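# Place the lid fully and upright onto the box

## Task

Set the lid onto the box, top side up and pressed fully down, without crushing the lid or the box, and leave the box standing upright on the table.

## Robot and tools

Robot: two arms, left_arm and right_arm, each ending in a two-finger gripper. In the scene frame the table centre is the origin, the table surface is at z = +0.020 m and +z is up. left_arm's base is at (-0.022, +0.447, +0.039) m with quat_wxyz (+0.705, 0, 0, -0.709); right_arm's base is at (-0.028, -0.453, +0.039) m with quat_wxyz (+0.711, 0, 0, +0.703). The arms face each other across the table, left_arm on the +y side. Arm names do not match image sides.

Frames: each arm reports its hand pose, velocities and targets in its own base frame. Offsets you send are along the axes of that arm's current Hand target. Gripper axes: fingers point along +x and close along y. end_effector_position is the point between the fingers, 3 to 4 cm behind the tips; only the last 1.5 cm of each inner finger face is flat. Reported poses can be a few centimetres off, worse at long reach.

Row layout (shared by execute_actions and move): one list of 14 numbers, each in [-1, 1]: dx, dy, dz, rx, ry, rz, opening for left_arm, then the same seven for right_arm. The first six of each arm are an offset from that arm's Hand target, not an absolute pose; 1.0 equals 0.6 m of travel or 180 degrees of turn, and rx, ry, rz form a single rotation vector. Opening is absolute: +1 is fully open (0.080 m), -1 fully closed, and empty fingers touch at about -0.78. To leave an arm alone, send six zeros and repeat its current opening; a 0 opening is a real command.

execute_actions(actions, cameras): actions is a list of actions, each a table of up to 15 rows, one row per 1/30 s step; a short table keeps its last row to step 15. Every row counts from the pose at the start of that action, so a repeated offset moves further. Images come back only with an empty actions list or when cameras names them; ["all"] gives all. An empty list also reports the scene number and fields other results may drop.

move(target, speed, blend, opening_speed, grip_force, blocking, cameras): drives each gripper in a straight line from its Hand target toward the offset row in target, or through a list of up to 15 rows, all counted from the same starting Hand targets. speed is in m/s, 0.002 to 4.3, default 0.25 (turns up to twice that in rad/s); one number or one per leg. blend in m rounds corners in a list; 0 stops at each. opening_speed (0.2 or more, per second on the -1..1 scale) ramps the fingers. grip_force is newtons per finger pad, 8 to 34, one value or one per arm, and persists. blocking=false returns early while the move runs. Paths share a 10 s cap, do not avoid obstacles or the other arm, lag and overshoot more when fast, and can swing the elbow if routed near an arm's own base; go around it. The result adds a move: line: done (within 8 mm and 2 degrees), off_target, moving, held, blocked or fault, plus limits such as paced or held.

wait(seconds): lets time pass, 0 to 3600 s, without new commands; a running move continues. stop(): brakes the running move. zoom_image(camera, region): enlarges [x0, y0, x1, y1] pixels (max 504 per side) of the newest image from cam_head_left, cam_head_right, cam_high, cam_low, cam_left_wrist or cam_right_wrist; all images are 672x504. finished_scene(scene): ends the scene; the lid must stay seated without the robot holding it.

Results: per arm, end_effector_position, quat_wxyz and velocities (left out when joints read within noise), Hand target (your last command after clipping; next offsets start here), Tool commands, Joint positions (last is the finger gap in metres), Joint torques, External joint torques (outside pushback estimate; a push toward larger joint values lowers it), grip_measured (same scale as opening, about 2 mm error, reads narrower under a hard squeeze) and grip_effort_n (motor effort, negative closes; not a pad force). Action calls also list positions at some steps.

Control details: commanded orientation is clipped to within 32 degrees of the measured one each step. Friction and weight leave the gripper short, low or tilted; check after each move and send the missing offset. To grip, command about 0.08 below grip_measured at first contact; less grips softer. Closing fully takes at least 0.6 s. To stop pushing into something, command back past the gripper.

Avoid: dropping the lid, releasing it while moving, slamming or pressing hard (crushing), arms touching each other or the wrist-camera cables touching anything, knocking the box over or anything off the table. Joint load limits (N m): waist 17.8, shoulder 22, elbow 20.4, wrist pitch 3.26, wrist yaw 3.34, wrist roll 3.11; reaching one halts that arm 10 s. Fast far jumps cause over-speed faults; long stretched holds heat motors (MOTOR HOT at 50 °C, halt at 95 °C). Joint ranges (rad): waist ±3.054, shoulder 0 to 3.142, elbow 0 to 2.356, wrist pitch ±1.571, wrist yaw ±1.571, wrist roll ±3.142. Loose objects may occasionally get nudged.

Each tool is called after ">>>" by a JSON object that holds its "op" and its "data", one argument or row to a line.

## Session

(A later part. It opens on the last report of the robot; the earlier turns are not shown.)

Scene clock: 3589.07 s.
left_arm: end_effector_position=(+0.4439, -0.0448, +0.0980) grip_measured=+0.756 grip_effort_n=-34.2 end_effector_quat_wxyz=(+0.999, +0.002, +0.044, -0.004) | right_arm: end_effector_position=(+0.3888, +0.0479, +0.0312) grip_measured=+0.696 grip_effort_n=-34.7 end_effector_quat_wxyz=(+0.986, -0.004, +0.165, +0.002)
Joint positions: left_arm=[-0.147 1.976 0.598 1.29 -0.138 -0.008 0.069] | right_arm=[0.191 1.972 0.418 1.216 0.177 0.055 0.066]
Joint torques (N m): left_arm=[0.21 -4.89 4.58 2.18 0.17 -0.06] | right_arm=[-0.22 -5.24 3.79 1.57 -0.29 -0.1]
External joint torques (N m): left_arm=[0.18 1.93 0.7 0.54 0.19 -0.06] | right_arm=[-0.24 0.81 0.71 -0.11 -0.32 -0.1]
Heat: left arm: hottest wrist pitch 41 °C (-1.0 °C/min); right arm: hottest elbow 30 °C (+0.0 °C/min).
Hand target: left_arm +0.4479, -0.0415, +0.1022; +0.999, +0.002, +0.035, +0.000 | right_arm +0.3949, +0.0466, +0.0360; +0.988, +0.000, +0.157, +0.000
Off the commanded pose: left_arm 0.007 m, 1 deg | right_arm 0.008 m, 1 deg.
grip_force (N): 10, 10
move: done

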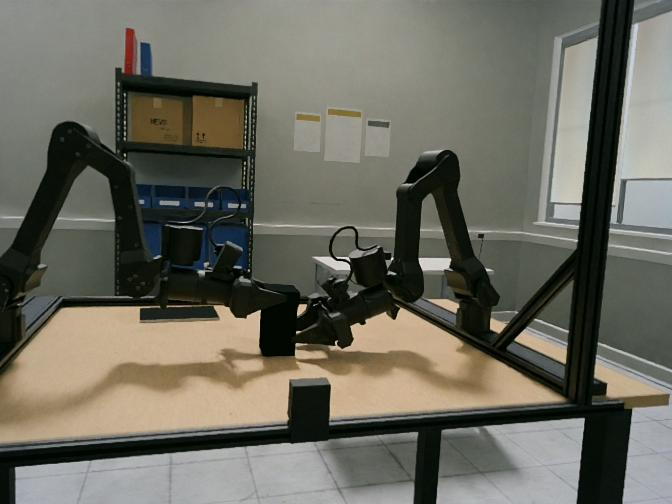

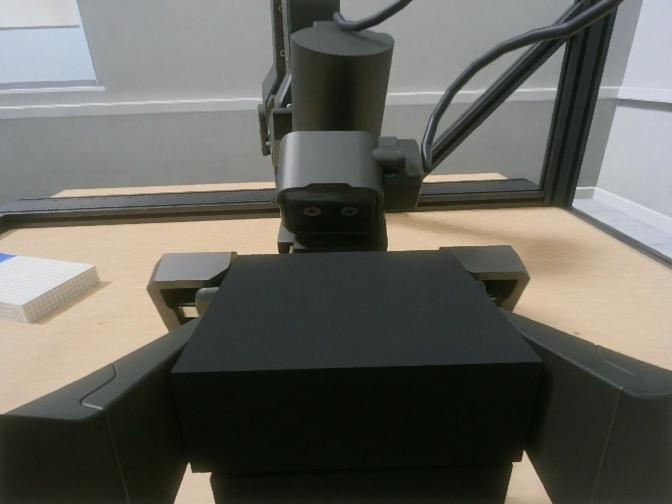

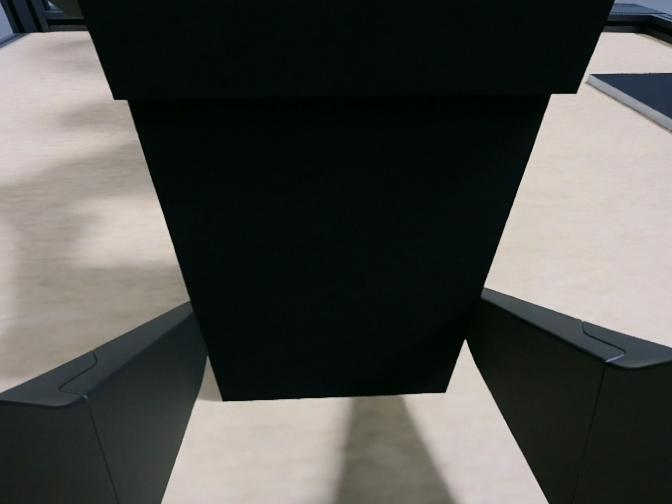

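>>> {"op": "move", "data": {
  "target": [0.001,-0.0022,-0.009,0,0,0,0.5,0,0,0,0,0,0,0.45],
  "speed": 0.03,
  "cameras": ["cam_low","cam_left_wrist","cam_right_wrist"]
}}

>>> {"op": "zoom_image", "data": {
  "camera": "cam_low",
  "region": [230, 260, 330, 360]
}}

Scene clock: 3620.93 s.
left_arm: end_effector_position=(+0.4447, -0.0449, +0.0960) grip_measured=+0.756 grip_effort_n=-34.2 end_effector_quat_wxyz=(+0.999, +0.001, +0.039, -0.004) | right_arm: end_effector_position=(+0.3888, +0.0479, +0.0312) grip_measured=+0.696 grip_effort_n=-35.1 end_effector_quat_wxyz=(+0.986, -0.004, +0.165, +0.002)
Joint positions: left_arm=[-0.147 1.997 0.599 1.32 -0.138 -0.008 0.069] | right_arm=[0.191 1.972 0.418 1.216 0.177 0.055 0.066]
Joint torques (N m): left_arm=[-0.11 -4.45 4.28 1.79 0.04 -0.02] | right_arm=[-0.21 -5.24 3.79 1.55 -0.27 -0.09]
External joint torques (N m): left_arm=[-0.14 2.59 0.36 0.09 0.05 -0.02] | right_arm=[-0.19 0.83 0.69 -0.13 -0.32 -0.09]
Heat: left arm: hottest wrist pitch 42 °C (-1.0 °C/min); right arm: hottest elbow 30 °C (+0.0 °C/min).
Hand target: left_arm +0.4481, -0.0428, +0.0968; +0.999, +0.002, +0.035, +0.000 | right_arm +0.3949, +0.0466, +0.0360; +0.988, +0.000, +0.157, +0.000
Off the commanded pose: left_arm 0.004 m, 1 deg | right_arm 0.008 m, 1 deg.
grip_force (N): 10, 10
move: done

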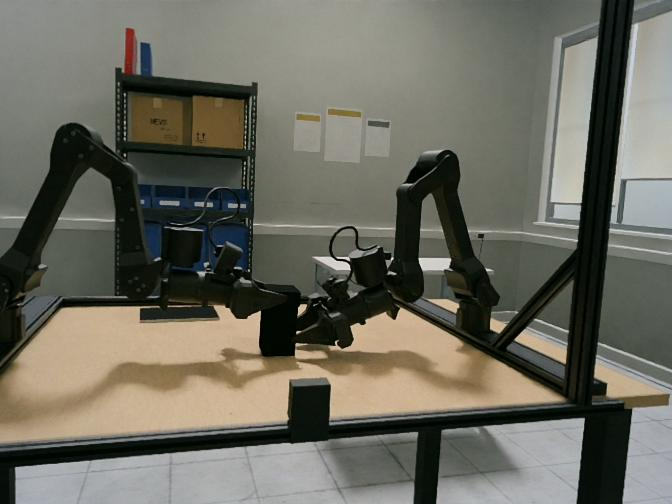

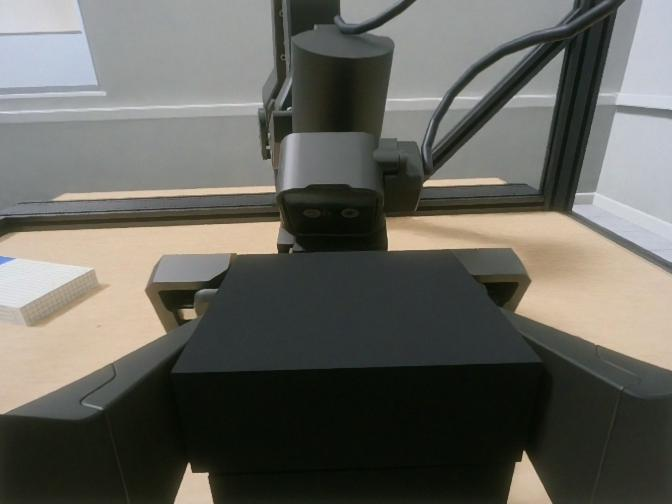

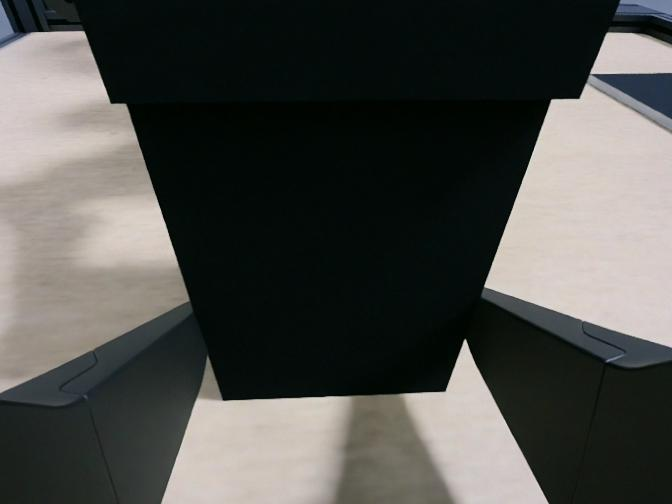

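Scaled by 5.040 from the camera's image (finer frame: 960x720).

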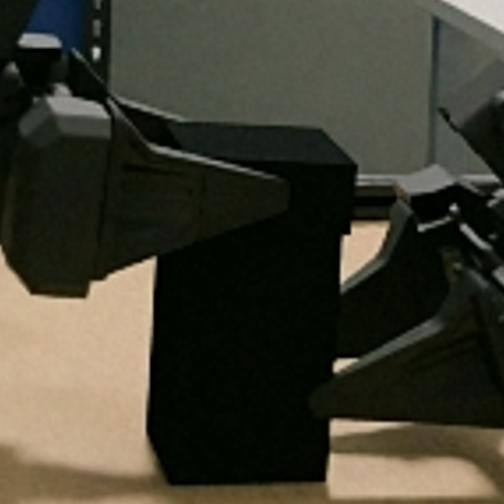

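>>> {"op": "move", "data": {
  "target": [0,-0.0028,0.013,0,0,0,0.5,0,0,0,0,0,0,0.45],
  "speed": 0.05,
  "cameras": ["cam_right_wrist"]
}}

Scene clock: 3632.77 s.
left_arm: end_effector_position=(+0.4459, -0.0451, +0.0975) grip_measured=+0.756 grip_effort_n=-34.2 end_effector_quat_wxyz=(+0.999, +0.001, +0.042, -0.004) | right_arm: end_effector_position=(+0.3888, +0.0479, +0.0312) grip_measured=+0.696 grip_effort_n=-34.7 end_effector_quat_wxyz=(+0.986, -0.004, +0.165, +0.002)
Joint positions: left_arm=[-0.147 1.985 0.605 1.294 -0.138 -0.01 0.069] | right_arm=[0.191 1.972 0.418 1.216 0.177 0.055 0.066]
Joint torques (N m): left_arm=[-0.23 -7.01 4.4 0.96 -0.12 -0.02] | right_arm=[-0.36 -5.21 3.77 1.56 -0.27 -0.08]
External joint torques (N m): left_arm=[-0.25 -0.14 0.51 -0.68 -0.12 -0.03] | right_arm=[-0.32 0.8 0.7 -0.1 -0.32 -0.08]
Heat: left arm: hottest wrist pitch 42 °C (-2.0 °C/min); right arm: hottest elbow 30 °C (+0.0 °C/min).
Hand target: left_arm +0.4487, -0.0445, +0.1046; +0.999, +0.002, +0.035, +0.000 | right_arm +0.3949, +0.0466, +0.0360; +0.988, +0.000, +0.157, +0.000
Off the commanded pose: left_arm 0.008 m, 1 deg | right_arm 0.008 m, 1 deg.
grip_force (N): 10, 10
move: done

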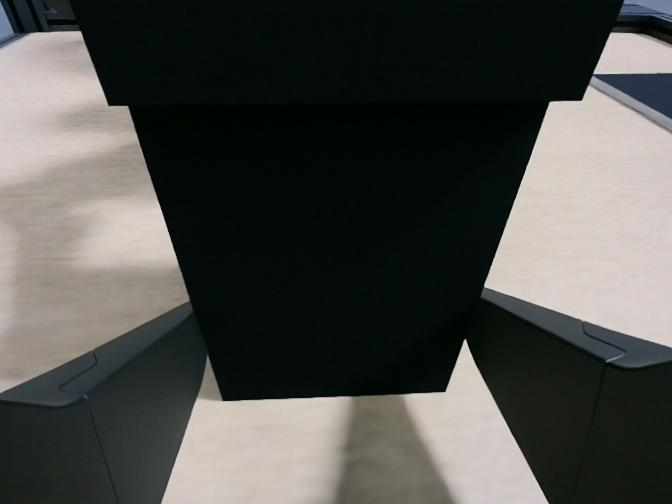

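>>> {"op": "move", "data": {
  "target": [0,-0.0025,0,0,0,0,0.5,0,0,0,0,0,0,0.45],
  "speed": 0.05,
  "cameras": ["cam_right_wrist"]
}}

Scene clock: 3639.50 s.
left_arm: end_effector_position=(+0.4458, -0.0453, +0.0972) grip_measured=+0.756 grip_effort_n=-34.2 end_effector_quat_wxyz=(+0.999, +0.001, +0.043, -0.003) | right_arm: end_effector_position=(+0.3888, +0.0479, +0.0312) grip_measured=+0.696 grip_effort_n=-34.7 end_effector_quat_wxyz=(+0.986, -0.004, +0.165, +0.002)
Joint positions: left_arm=[-0.149 1.985 0.605 1.293 -0.141 -0.01 0.069] | right_arm=[0.191 1.972 0.418 1.216 0.177 0.055 0.066]
Joint torques (N m): left_arm=[-0.24 -6.97 4.46 0.96 -0.16 -0.04] | right_arm=[-0.3 -5.26 3.82 1.55 -0.26 -0.09]
External joint torques (N m): left_arm=[-0.28 -0.1 0.57 -0.68 -0.15 -0.04] | right_arm=[-0.27 0.8 0.71 -0.13 -0.3 -0.09]
Heat: left arm: hottest wrist pitch 40 °C (-2.0 °C/min); right arm: hottest elbow 30 °C (+0.0 °C/min).
Hand target: left_arm +0.4487, -0.0460, +0.1045; +0.999, +0.002, +0.035, +0.000 | right_arm +0.3949, +0.0466, +0.0360; +0.988, +0.000, +0.157, +0.000
Off the commanded pose: left_arm 0.008 m, 1 deg | right_arm 0.008 m, 1 deg.
grip_force (N): 10, 10
move: done

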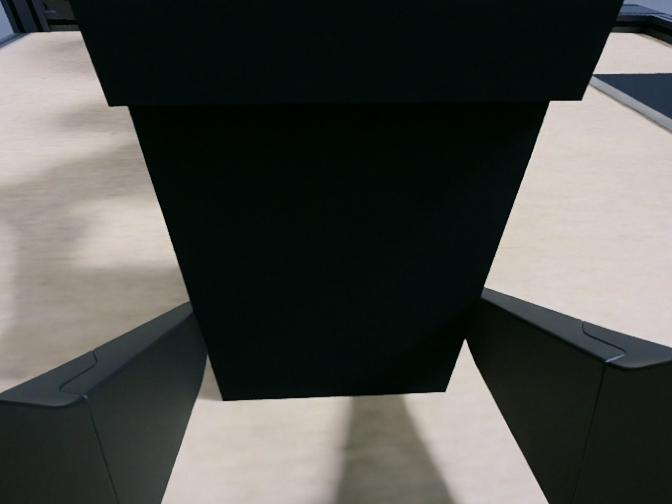

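>>> {"op": "move", "data": {
  "target": [0,-0.0022,0,0,0,0,0.5,0,0,0,0,0,0,0.45],
  "speed": 0.05,
  "cameras": ["cam_right_wrist"]
}}

Scene clock: 3646.10 s.
left_arm: end_effector_position=(+0.4457, -0.0453, +0.0972) grip_measured=+0.756 grip_effort_n=-34.7 end_effector_quat_wxyz=(+0.999, +0.001, +0.043, -0.002) | right_arm: end_effector_position=(+0.3888, +0.0479, +0.0312) grip_measured=+0.696 grip_effort_n=-35.1 end_effector_quat_wxyz=(+0.986, -0.004, +0.165, +0.002)
Joint positions: left_arm=[-0.15 1.985 0.605 1.293 -0.146 -0.01 0.069] | right_arm=[0.191 1.972 0.418 1.216 0.177 0.055 0.066]
Joint torques (N m): left_arm=[-0.25 -6.91 4.49 0.97 -0.16 -0.04] | right_arm=[-0.28 -5.19 3.89 1.54 -0.26 -0.08]
External joint torques (N m): left_arm=[-0.28 -0.04 0.61 -0.67 -0.15 -0.04] | right_arm=[-0.26 0.87 0.78 -0.13 -0.3 -0.09]
Heat: left arm: hottest wrist pitch 39 °C (-2.0 °C/min); right arm: hottest elbow 30 °C (+0.0 °C/min).
Hand target: left_arm +0.4487, -0.0473, +0.1045; +0.999, +0.002, +0.035, +0.000 | right_arm +0.3949, +0.0466, +0.0360; +0.988, +0.000, +0.157, +0.000
Off the commanded pose: left_arm 0.008 m, 1 deg | right_arm 0.008 m, 1 deg.
grip_force (N): 10, 10
move: done

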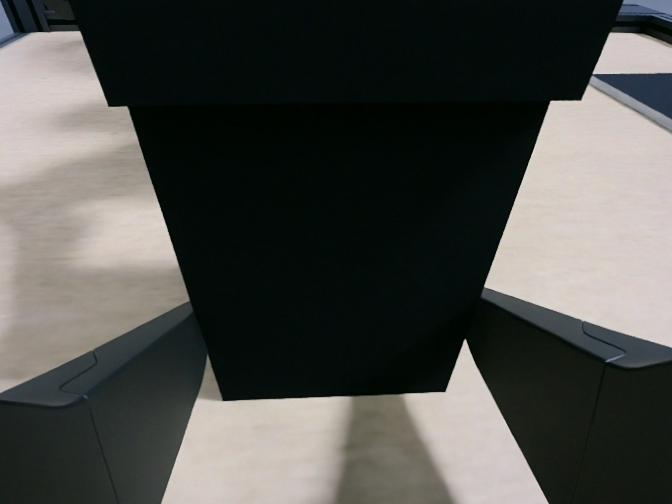

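>>> {"op": "move", "data": {
  "target": [0,-0.0033,0,0,0,0,0.5,0,0,0,0,0,0,0.45],
  "speed": 0.05,
  "cameras": ["cam_right_wrist"]
}}

Scene clock: 3654.17 s.
left_arm: end_effector_position=(+0.4458, -0.0460, +0.0974) grip_measured=+0.756 grip_effort_n=-34.7 end_effector_quat_wxyz=(+0.999, +0.002, +0.043, +0.000) | right_arm: end_effector_position=(+0.3888, +0.0479, +0.0312) grip_measured=+0.696 grip_effort_n=-34.7 end_effector_quat_wxyz=(+0.986, -0.004, +0.165, +0.002)
Joint positions: left_arm=[-0.155 1.985 0.607 1.291 -0.155 -0.01 0.069] | right_arm=[0.191 1.972 0.418 1.216 0.177 0.055 0.066]
Joint torques (N m): left_arm=[-0.29 -6.81 4.53 1 -0.14 -0.05] | right_arm=[-0.31 -5.25 3.85 1.57 -0.27 -0.08]
External joint torques (N m): left_arm=[-0.34 0.06 0.64 -0.64 -0.12 -0.05] | right_arm=[-0.26 0.84 0.69 -0.12 -0.32 -0.09]
Heat: left arm: hottest wrist pitch 38 °C (-3.0 °C/min); right arm: hottest elbow 30 °C (+0.0 °C/min).
Hand target: left_arm +0.4487, -0.0493, +0.1045; +0.999, +0.002, +0.035, +0.000 | right_arm +0.3949, +0.0466, +0.0360; +0.988, +0.000, +0.157, +0.000
Off the commanded pose: left_arm 0.008 m, 1 deg | right_arm 0.008 m, 1 deg.
grip_force (N): 10, 10
move: done

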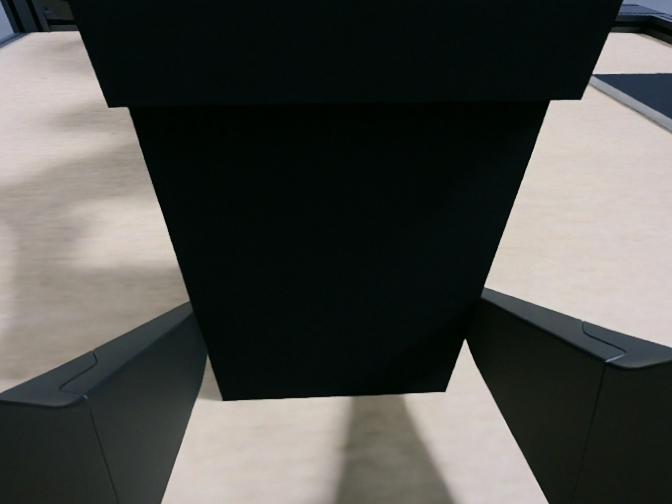

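>>> {"op": "move", "data": {
  "target": [-0.007,0.0035,-0.006,0,0,0,0.5,0,0,0,0,0,0,0.45],
  "speed": 0.03,
  "cameras": ["cam_low","cam_right_wrist"]
}}

>>> {"op": "zoom_image", "data": {
  "camera": "cam_low",
  "region": [230, 260, 330, 360]
}}

Scene clock: 3667.17 s.
left_arm: end_effector_position=(+0.4452, -0.0459, +0.0977) grip_measured=+0.756 grip_effort_n=-34.2 end_effector_quat_wxyz=(+0.999, +0.002, +0.041, +0.000) | right_arm: end_effector_position=(+0.3888, +0.0479, +0.0312) grip_measured=+0.696 grip_effort_n=-35.1 end_effector_quat_wxyz=(+0.986, -0.004, +0.165, +0.002)
Joint positions: left_arm=[-0.155 1.985 0.604 1.297 -0.155 -0.01 0.069] | right_arm=[0.191 1.972 0.418 1.216 0.177 0.055 0.066]
Joint torques (N m): left_arm=[0.08 -6.27 2.44 2.34 0.01 -0.03] | right_arm=[-0.31 -5.28 3.86 1.54 -0.26 -0.07]
External joint torques (N m): left_arm=[0.09 0.66 -1.47 0.68 0.01 -0.03] | right_arm=[-0.28 0.79 0.72 -0.14 -0.3 -0.07]
Heat: left arm: hottest wrist pitch 37 °C (-5.1 °C/min); right arm: hottest elbow 30 °C (+0.0 °C/min).
Hand target: left_arm +0.4442, -0.0472, +0.1012; +0.999, +0.002, +0.035, +0.000 | right_arm +0.3949, +0.0466, +0.0360; +0.988, +0.000, +0.157, +0.000
Off the commanded pose: left_arm 0.004 m, 1 deg | right_arm 0.008 m, 1 deg.
grip_force (N): 10, 10
move: done

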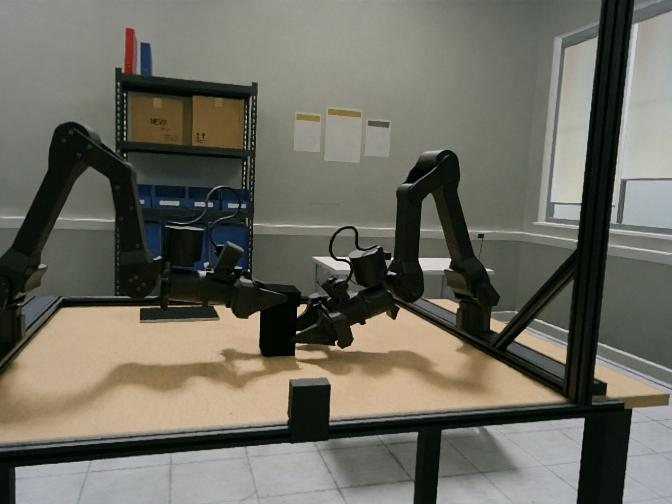

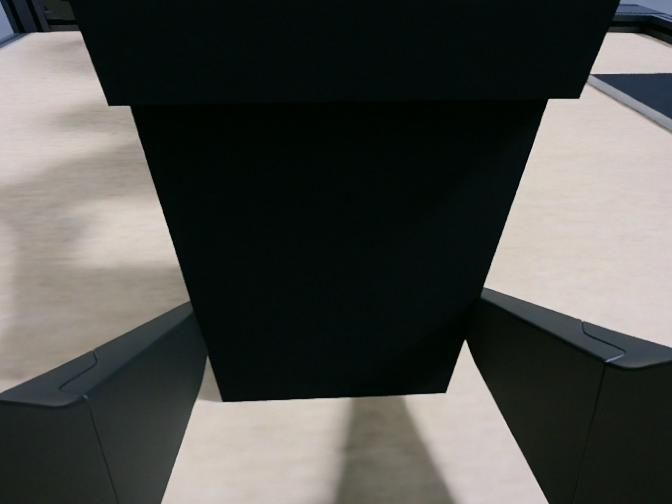

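Scaled by 5.040 from the camera's image (finer frame: 960x720).

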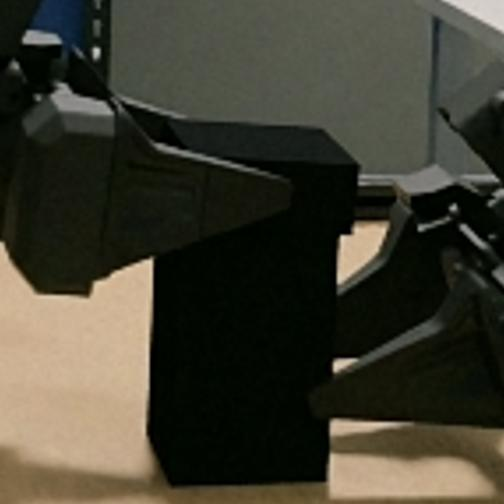

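>>> {"op": "move", "data": {
  "target": [-0.006,0,-0.003,0,0,0,0.5,0,0,0,0,0,0,0.45],
  "speed": 0.03,
  "cameras": ["cam_low","cam_right_wrist"]
}}

>>> {"op": "zoom_image", "data": {
  "camera": "cam_low",
  "region": [230, 260, 330, 360]
}}

Scene clock: 3674.70 s.
left_arm: end_effector_position=(+0.4412, -0.0455, +0.0947) grip_measured=+0.756 grip_effort_n=-34.7 end_effector_quat_wxyz=(+0.999, +0.002, +0.044, +0.000) | right_arm: end_effector_position=(+0.3892, +0.0480, +0.0316) grip_measured=+0.696 grip_effort_n=-35.1 end_effector_quat_wxyz=(+0.986, -0.004, +0.164, +0.002)
Joint positions: left_arm=[-0.155 1.985 0.587 1.308 -0.154 -0.01 0.069] | right_arm=[0.191 1.972 0.419 1.216 0.177 0.055 0.066]
Joint torques (N m): left_arm=[-0.08 -6.23 2.5 2.69 -0.06 -0.04] | right_arm=[-0.28 -5.28 3.71 1.53 -0.27 -0.08]
External joint torques (N m): left_arm=[-0.09 0.59 -1.34 1.03 -0.05 -0.05] | right_arm=[-0.27 0.81 0.57 -0.15 -0.31 -0.09]
Heat: left arm: hottest wrist pitch 40 °C (-2.0 °C/min); right arm: hottest elbow 30 °C (+0.0 °C/min).
Hand target: left_arm +0.4405, -0.0471, +0.0997; +0.999, +0.002, +0.035, +0.000 | right_arm +0.3949, +0.0466, +0.0360; +0.988, +0.000, +0.157, +0.000
Off the commanded pose: left_arm 0.005 m, 1 deg | right_arm 0.007 m, 1 deg.
grip_force (N): 10, 10
move: done

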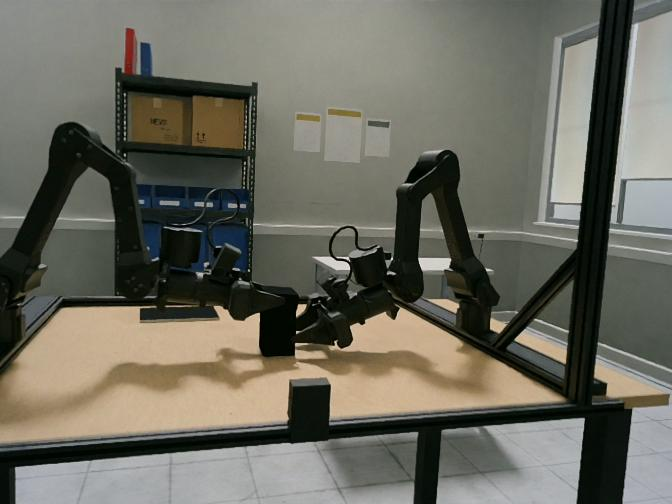

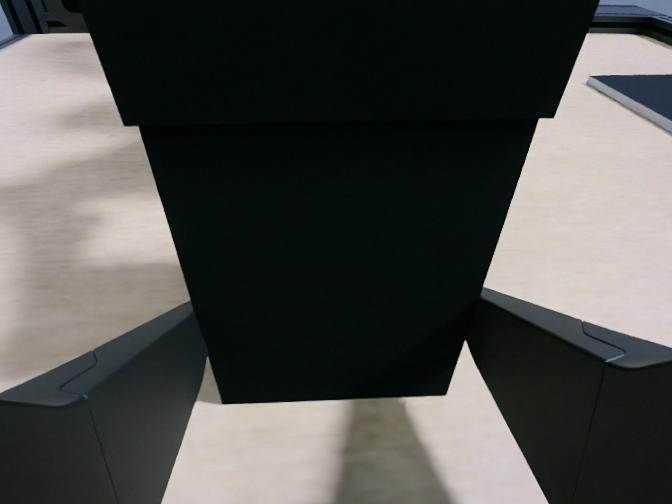

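Scaled by 5.040 from the camera's image (finer frame: 960x720).

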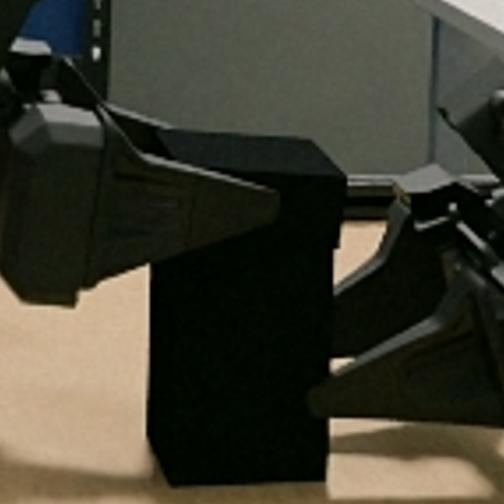

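>>> {"op": "move", "data": {
  "target": [0.0,0,-0.018,0,-0.03,0,0.5,0,0,0,0,0,0,0.45],
  "speed": 0.03,
  "cameras": ["cam_low","cam_right_wrist","cam_left_wrist"]
}}

>>> {"op": "zoom_image", "data": {
  "camera": "cam_low",
  "region": [230, 260, 330, 360]
}}

Scene clock: 3686.30 s.
left_arm: end_effector_position=(+0.4400, -0.0460, +0.0872) grip_measured=+0.756 grip_effort_n=-34.2 end_effector_quat_wxyz=(+1.000, -0.001, -0.006, -0.001) | right_arm: end_effector_position=(+0.3892, +0.0480, +0.0316) grip_measured=+0.696 grip_effort_n=-35.1 end_effector_quat_wxyz=(+0.986, -0.004, +0.164, +0.002)
Joint positions: left_arm=[-0.156 2.126 0.581 1.558 -0.154 -0.001 0.069] | right_arm=[0.191 1.972 0.419 1.216 0.177 0.055 0.066]
Joint torques (N m): left_arm=[-0.08 -5.38 2.16 2.44 -0.05 0.17] | right_arm=[-0.27 -5.31 3.7 1.61 -0.29 -0.1]
External joint torques (N m): left_arm=[-0.07 1.64 -0.92 0.81 -0.05 0.17] | right_arm=[-0.21 0.64 0.69 -0.02 -0.34 -0.1]
Heat: left arm: hottest wrist pitch 41 °C (-1.0 °C/min); right arm: hottest elbow 30 °C (+0.0 °C/min).
Hand target: left_arm +0.4398, -0.0471, +0.0889; +1.000, +0.002, -0.012, +0.000 | right_arm +0.3949, +0.0466, +0.0360; +0.988, +0.000, +0.157, +0.000
Off the commanded pose: left_arm 0.002 m, 1 deg | right_arm 0.007 m, 1 deg.
joint sent to its limit (left arm) — joint 4 (wrist pitch), upper limit. The joint targets are off in position, not in orientation.
grip_force (N): 10, 10
move: done
Images, in order (width x height): cam_low 672x504, cam_left_wrist 672x504, cam_right_wrist 672x504.

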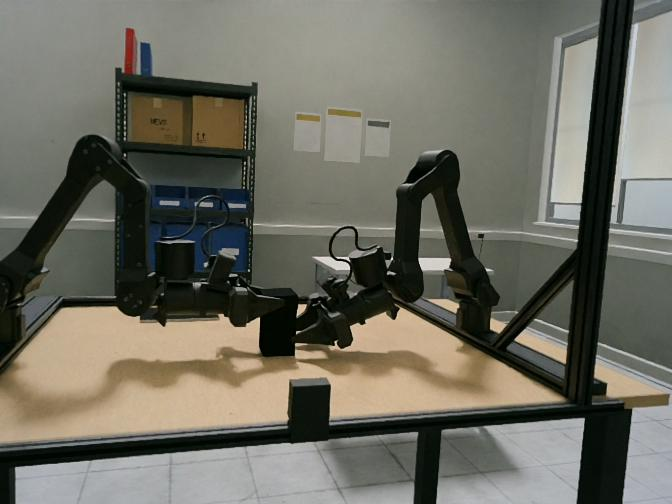

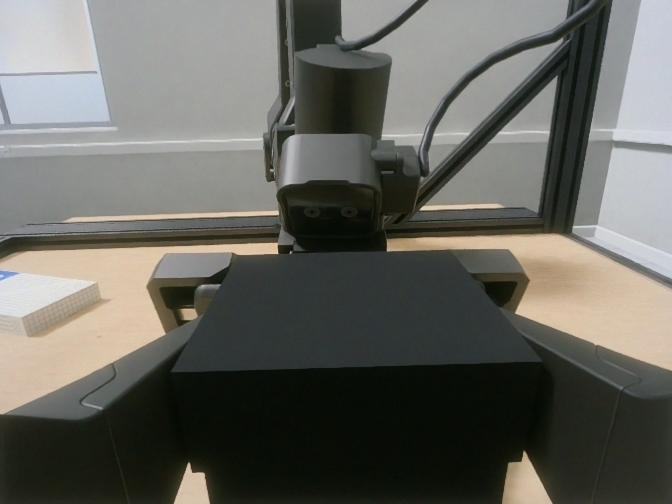

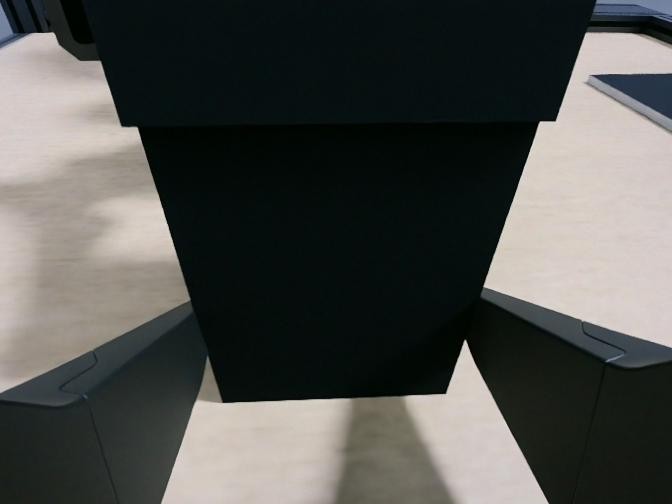

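Scaled by 5.040 from the camera's image (finer frame: 960x720).

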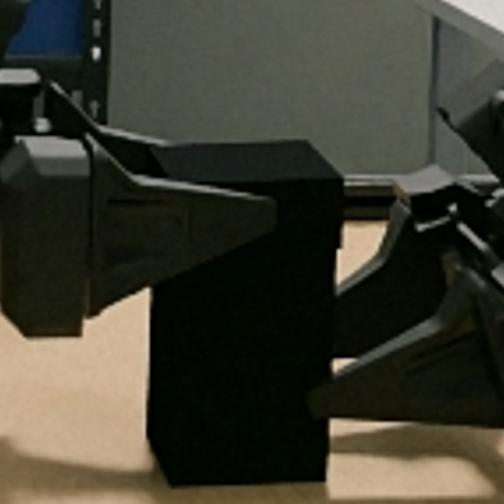

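>>> {"op": "move", "data": {
  "target": [0.0,0,-0.02,0,0.012,0,0.5,0,0,0,0,0,0,0.45],
  "speed": 0.03,
  "cameras": ["cam_low","cam_right_wrist","cam_high"]
}}

>>> {"op": "zoom_image", "data": {
  "camera": "cam_low",
  "region": [230, 260, 330, 360]
}}

Scene clock: 3698.17 s.
left_arm: end_effector_position=(+0.4398, -0.0453, +0.0807) grip_measured=+0.756 grip_effort_n=-34.2 end_effector_quat_wxyz=(+1.000, +0.000, +0.001, -0.001) | right_arm: end_effector_position=(+0.3892, +0.0480, +0.0316) grip_measured=+0.696 grip_effort_n=-34.7 end_effector_quat_wxyz=(+0.986, -0.004, +0.164, +0.002)
Joint positions: left_arm=[-0.155 2.141 0.581 1.558 -0.154 -0.001 0.069] | right_arm=[0.191 1.972 0.419 1.216 0.177 0.055 0.066]
Joint torques (N m): left_arm=[-0.07 -4.82 2.35 1.08 -0.05 -0.02] | right_arm=[-0.27 -5.36 3.58 1.57 -0.27 -0.07]
External joint torques (N m): left_arm=[-0.08 2.24 -0.67 -0.55 -0.05 -0.03] | right_arm=[-0.27 0.72 0.47 -0.12 -0.31 -0.07]
Heat: left arm: hottest wrist pitch 41 °C (+1.0 °C/min); right arm: hottest wrist pitch 31 °C (+1.0 °C/min).
Hand target: left_arm +0.4401, -0.0470, +0.0769; +1.000, +0.002, +0.006, +0.000 | right_arm +0.3949, +0.0466, +0.0360; +0.988, +0.000, +0.157, +0.000
Off the commanded pose: left_arm 0.004 m, 1 deg | right_arm 0.007 m, 1 deg.
grip_force (N): 10, 10
move: done
Images, in order (width x height): cam_high 672x504, cam_low 672x504, cam_right_wrist 672x504.

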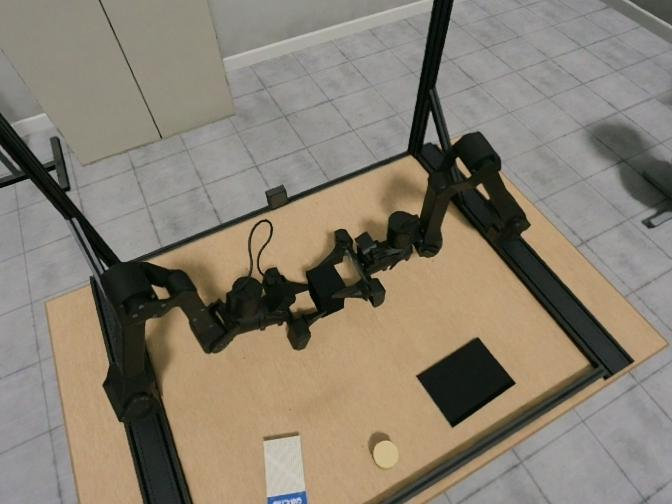

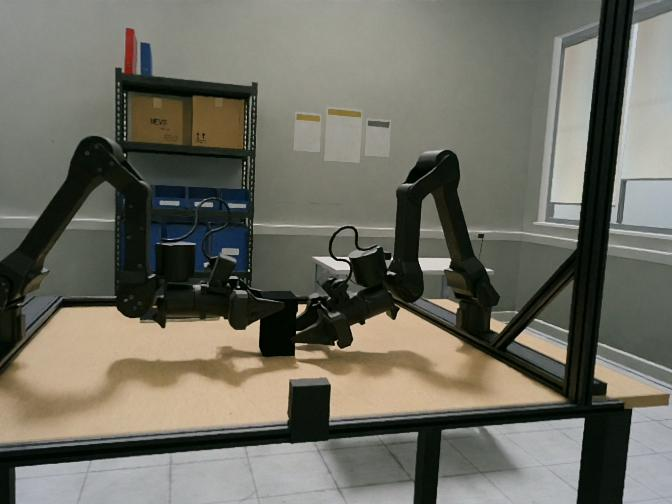

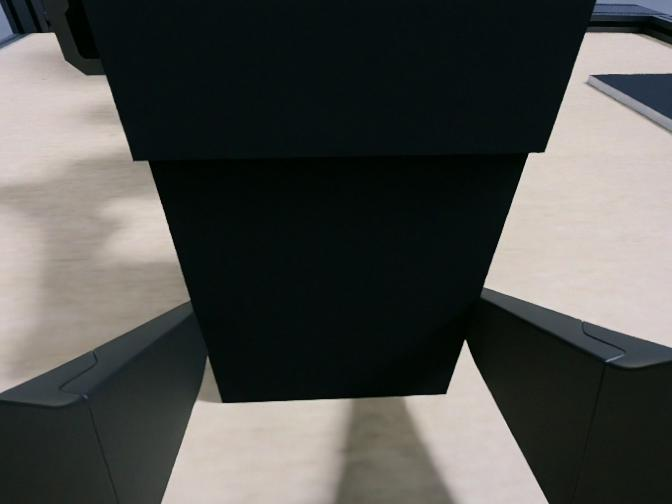

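Scaled by 5.040 from the camera's image (finer frame: 960x720).

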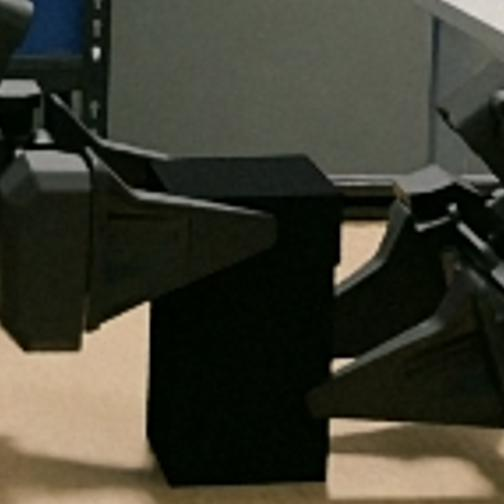

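>>> {"op": "move", "data": {
  "target": [0.0,0,-0.022,0,0.008,0,0.5,0,0,0,0,0,0,0.45],
  "speed": 0.03,
  "cameras": ["cam_low","cam_right_wrist","cam_left_wrist"]
}}

>>> {"op": "zoom_image", "data": {
  "camera": "cam_low",
  "region": [230, 260, 330, 360]
}}

Scene clock: 3708.13 s.
left_arm: end_effector_position=(+0.4399, -0.0453, +0.0674) grip_measured=+0.756 grip_effort_n=-34.7 end_effector_quat_wxyz=(+1.000, +0.001, +0.016, +0.000) | right_arm: end_effector_position=(+0.3896, +0.0483, +0.0317) grip_measured=+0.696 grip_effort_n=-35.1 end_effector_quat_wxyz=(+0.986, -0.004, +0.165, +0.003)
Joint positions: left_arm=[-0.155 2.177 0.585 1.56 -0.154 -0.004 0.069] | right_arm=[0.191 1.972 0.421 1.215 0.176 0.055 0.066]
Joint torques (N m): left_arm=[-0.07 -4.44 2.27 1.62 -0.05 -0.07] | right_arm=[-0.26 -5.48 3.59 1.62 -0.26 -0.07]
External joint torques (N m): left_arm=[-0.09 2.75 -0.66 -0.05 -0.04 -0.07] | right_arm=[-0.27 0.6 0.47 -0.06 -0.3 -0.08]
Heat: left arm: hottest wrist pitch 40 °C (+1.0 °C/min); right arm: hottest wrist pitch 31 °C (+1.0 °C/min).
Hand target: left_arm +0.4399, -0.0470, +0.0637; +1.000, +0.002, +0.019, +0.000 | right_arm +0.3949, +0.0466, +0.0360; +0.988, +0.000, +0.157, +0.000
Off the commanded pose: left_arm 0.004 m, 0 deg | right_arm 0.007 m, 1 deg.
grip_force (N): 10, 10
move: done
Images, in order (width x height): cam_low 672x504, cam_left_wrist 672x504, cam_right_wrist 672x504.

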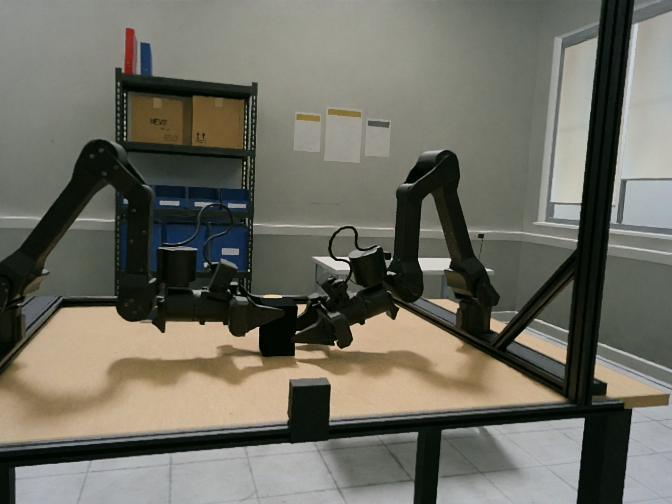

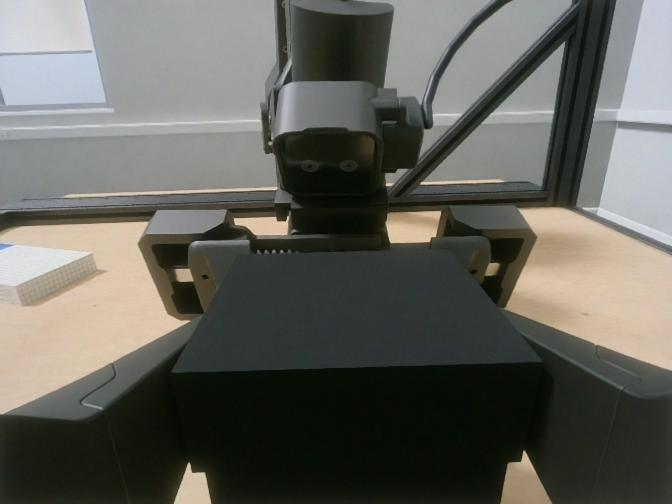

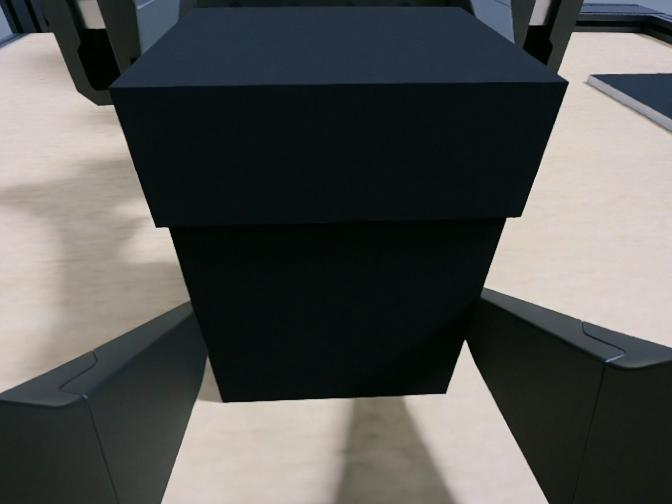

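Scaled by 5.040 from the camera's image (finer frame: 960x720).

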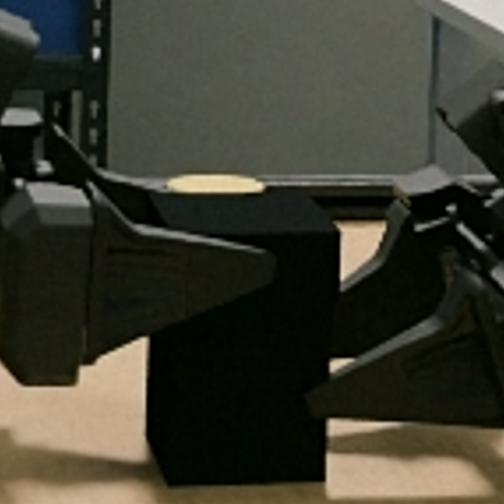

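>>> {"op": "move", "data": {
  "target": [0.0,0,-0.007,0,0.004,0,0.5,0,0,0,0,0,0,0.45],
  "speed": 0.03,
  "cameras": ["cam_right_wrist"]
}}

Scene clock: 3717.23 s.
left_arm: end_effector_position=(+0.4398, -0.0453, +0.0671) grip_measured=+0.756 grip_effort_n=-34.2 end_effector_quat_wxyz=(+1.000, -0.001, +0.016, +0.000) | right_arm: end_effector_position=(+0.3896, +0.0483, +0.0317) grip_measured=+0.696 grip_effort_n=-35.1 end_effector_quat_wxyz=(+0.986, -0.004, +0.165, +0.003)
Joint positions: left_arm=[-0.155 2.178 0.585 1.561 -0.154 -0.007 0.069] | right_arm=[0.191 1.972 0.421 1.215 0.176 0.055 0.066]
Joint torques (N m): left_arm=[-0.07 -3.95 2.23 1.13 -0.06 -0.05] | right_arm=[-0.31 -5.5 3.53 1.62 -0.26 -0.08]
External joint torques (N m): left_arm=[-0.1 3.21 -0.6 -0.53 -0.05 -0.05] | right_arm=[-0.28 0.62 0.4 -0.07 -0.3 -0.09]
Heat: left arm: hottest wrist pitch 39 °C (+1.0 °C/min); right arm: hottest elbow 31 °C (+1.0 °C/min).
Hand target: left_arm +0.4397, -0.0470, +0.0595; +1.000, +0.002, +0.025, +0.000 | right_arm +0.3949, +0.0466, +0.0360; +0.988, +0.000, +0.157, +0.000
Off the commanded pose: left_arm 0.008 m, 1 deg | right_arm 0.007 m, 1 deg.
grip_force (N): 10, 10
move: done

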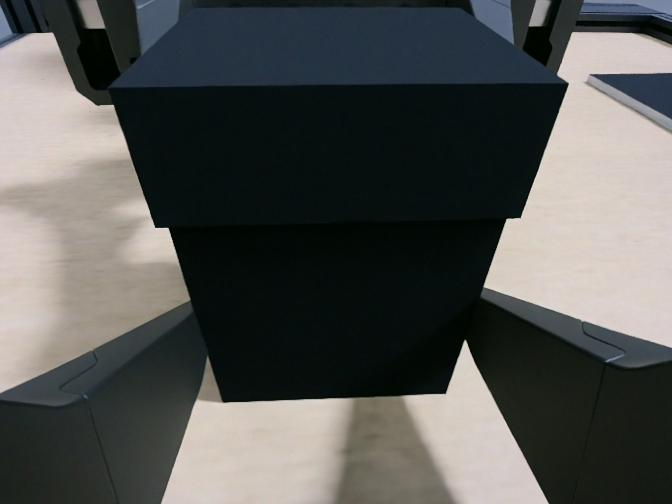

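>>> {"op": "move", "data": {
  "target": [
    [0.0,0,0.01,0,0,0,0.5,0,0,0,0,0,0,0.45],
    [0.0,0,0.01,0,0,0,0.95,0,0,0,0,0,0,0.45],
    [-0.13,0,0.012,0,0,0,0.95,0,0,0,0,0,0,0.45]
  ],
  "speed": 0.1,
  "cameras": ["cam_low","cam_right_wrist","cam_left_wrist"]
}}

Scene clock: 3731.77 s.
left_arm: end_effector_position=(+0.3609, -0.0496, +0.0611) grip_measured=+0.947 grip_effort_n=15.6 end_effector_quat_wxyz=(+0.997, +0.005, +0.076, -0.005) | right_arm: end_effector_position=(+0.3896, +0.0483, +0.0317) grip_measured=+0.696 grip_effort_n=-35.1 end_effector_quat_wxyz=(+0.986, -0.004, +0.165, +0.003)
Joint positions: left_arm=[-0.224 1.982 0.271 1.555 -0.212 -0.024 0.078] | right_arm=[0.191 1.972 0.421 1.215 0.176 0.055 0.066]
Joint torques (N m): left_arm=[-0.15 -6.23 1.4 2.62 -0.18 -0.1] | right_arm=[-0.3 -5.5 3.52 1.64 -0.25 -0.08]
External joint torques (N m): left_arm=[-0.19 -0.93 -0.84 0.93 -0.16 -0.1] | right_arm=[-0.26 0.6 0.38 -0.04 -0.3 -0.09]
Heat: left arm: hottest wrist pitch 39 °C (+0.0 °C/min); right arm: hottest elbow 31 °C (+1.0 °C/min).
Hand target: left_arm +0.3622, -0.0470, +0.0707; +1.000, +0.002, +0.025, +0.000 | right_arm +0.3949, +0.0466, +0.0360; +0.988, +0.000, +0.157, +0.000
Off the commanded pose: left_arm 0.010 m, 6 deg | right_arm 0.007 m, 1 deg.
joint sent to its limit (left arm) — joint 4 (wrist pitch), upper limit. The joint targets are off in position and orientation.
grip_force (N): 10, 10
move: off_target (left_arm)
Images, in order (width x height): cam_low 672x504, cam_left_wrist 672x504, cam_right_wrist 672x504.

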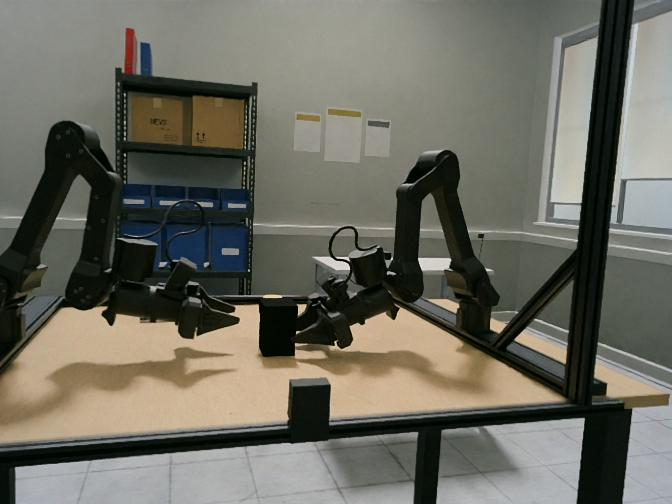

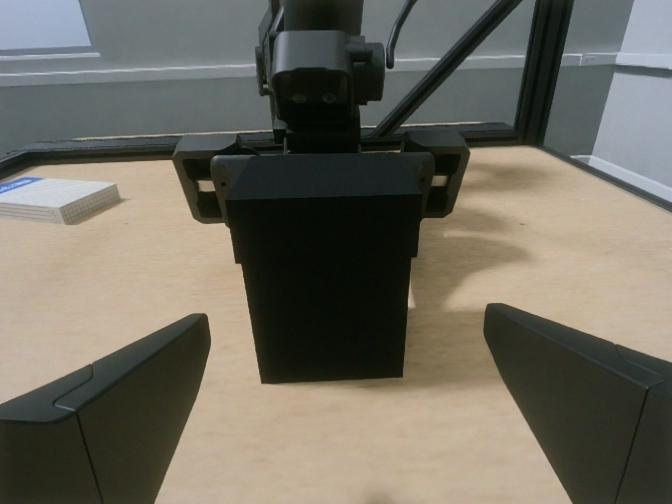

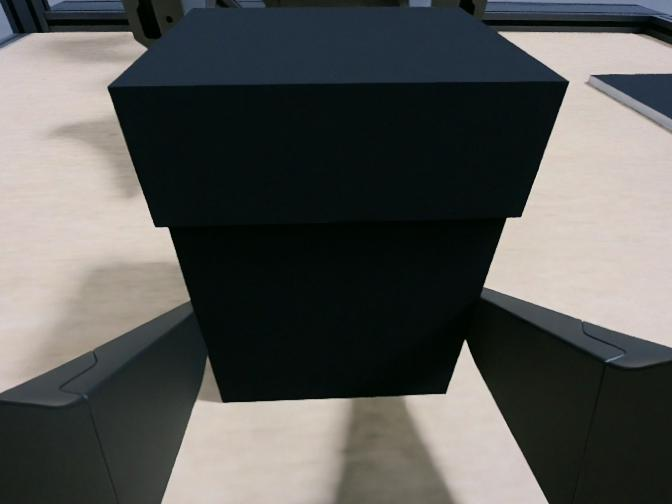

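>>> {"op": "move", "data": {
  "target": [
    [0,0,0,0,0,0,0.95,0,0,0.012,0,0,0,0.45],
    [0,0,0,0,0,0,0.95,0,0,0.012,0,0,0,0.95],
    [0,0,0.05,0,0,0,0.95,-0.13,0,0.012,0,0,0,0.95]
  ],
  "speed": 0.1,
  "cameras": ["cam_low","cam_right_wrist"]
}}

Scene clock: 3742.33 s.
left_arm: end_effector_position=(+0.3630, -0.0501, +0.0938) grip_measured=+0.947 grip_effort_n=15.6 end_effector_quat_wxyz=(+0.999, +0.000, +0.035, -0.006) | right_arm: end_effector_position=(+0.3239, +0.0500, +0.0635) grip_measured=+0.947 grip_effort_n=16.0 end_effector_quat_wxyz=(+0.987, -0.005, +0.162, +0.009)
Joint positions: left_arm=[-0.224 1.87 0.271 1.527 -0.212 -0.016 0.078] | right_arm=[0.256 1.602 0.178 1.089 0.226 0.071 0.078]
Joint torques (N m): left_arm=[0.07 -5.98 2.07 1.43 0.01 0.17] | right_arm=[0.25 -5.25 2.01 1.54 0.37 0.09]
External joint torques (N m): left_arm=[0.05 -0.93 -0.75 -0.22 0.02 0.16] | right_arm=[0.28 -1.31 -1.69 -0.1 0.31 0.09]
Heat: left arm: hottest wrist pitch 39 °C (-1.0 °C/min); right arm: hottest elbow 31 °C (+1.0 °C/min).
Hand target: left_arm +0.3637, -0.0471, +0.1006; +1.000, +0.002, +0.025, +0.000 | right_arm +0.3230, +0.0466, +0.0669; +0.988, +0.000, +0.157, +0.000
Off the commanded pose: left_arm 0.008 m, 1 deg | right_arm 0.005 m, 1 deg.
grip_force (N): 10, 10
move: done; target 2's new opening was sent with right_arm's hand 0.013 m and 2 deg from that target

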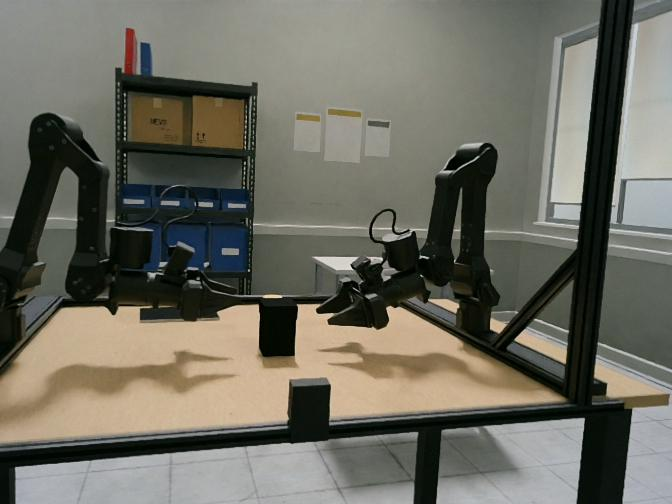

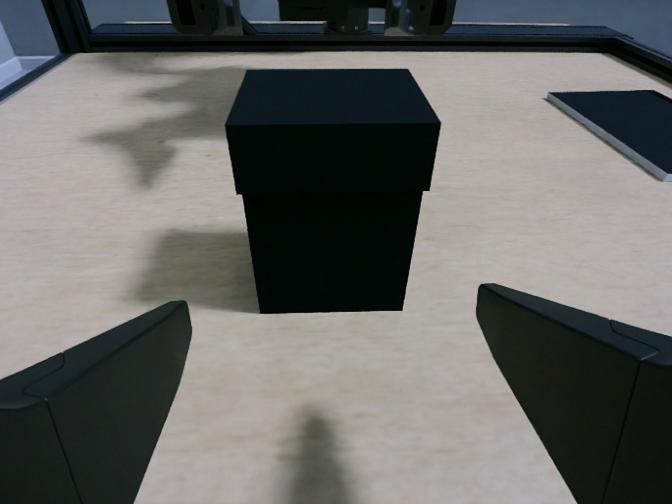

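Scene 1 is done. On to scene 2.

>>> {"op": "finished_scene", "data": {
  "scene": 1
}}

The scene is finished: the task was done.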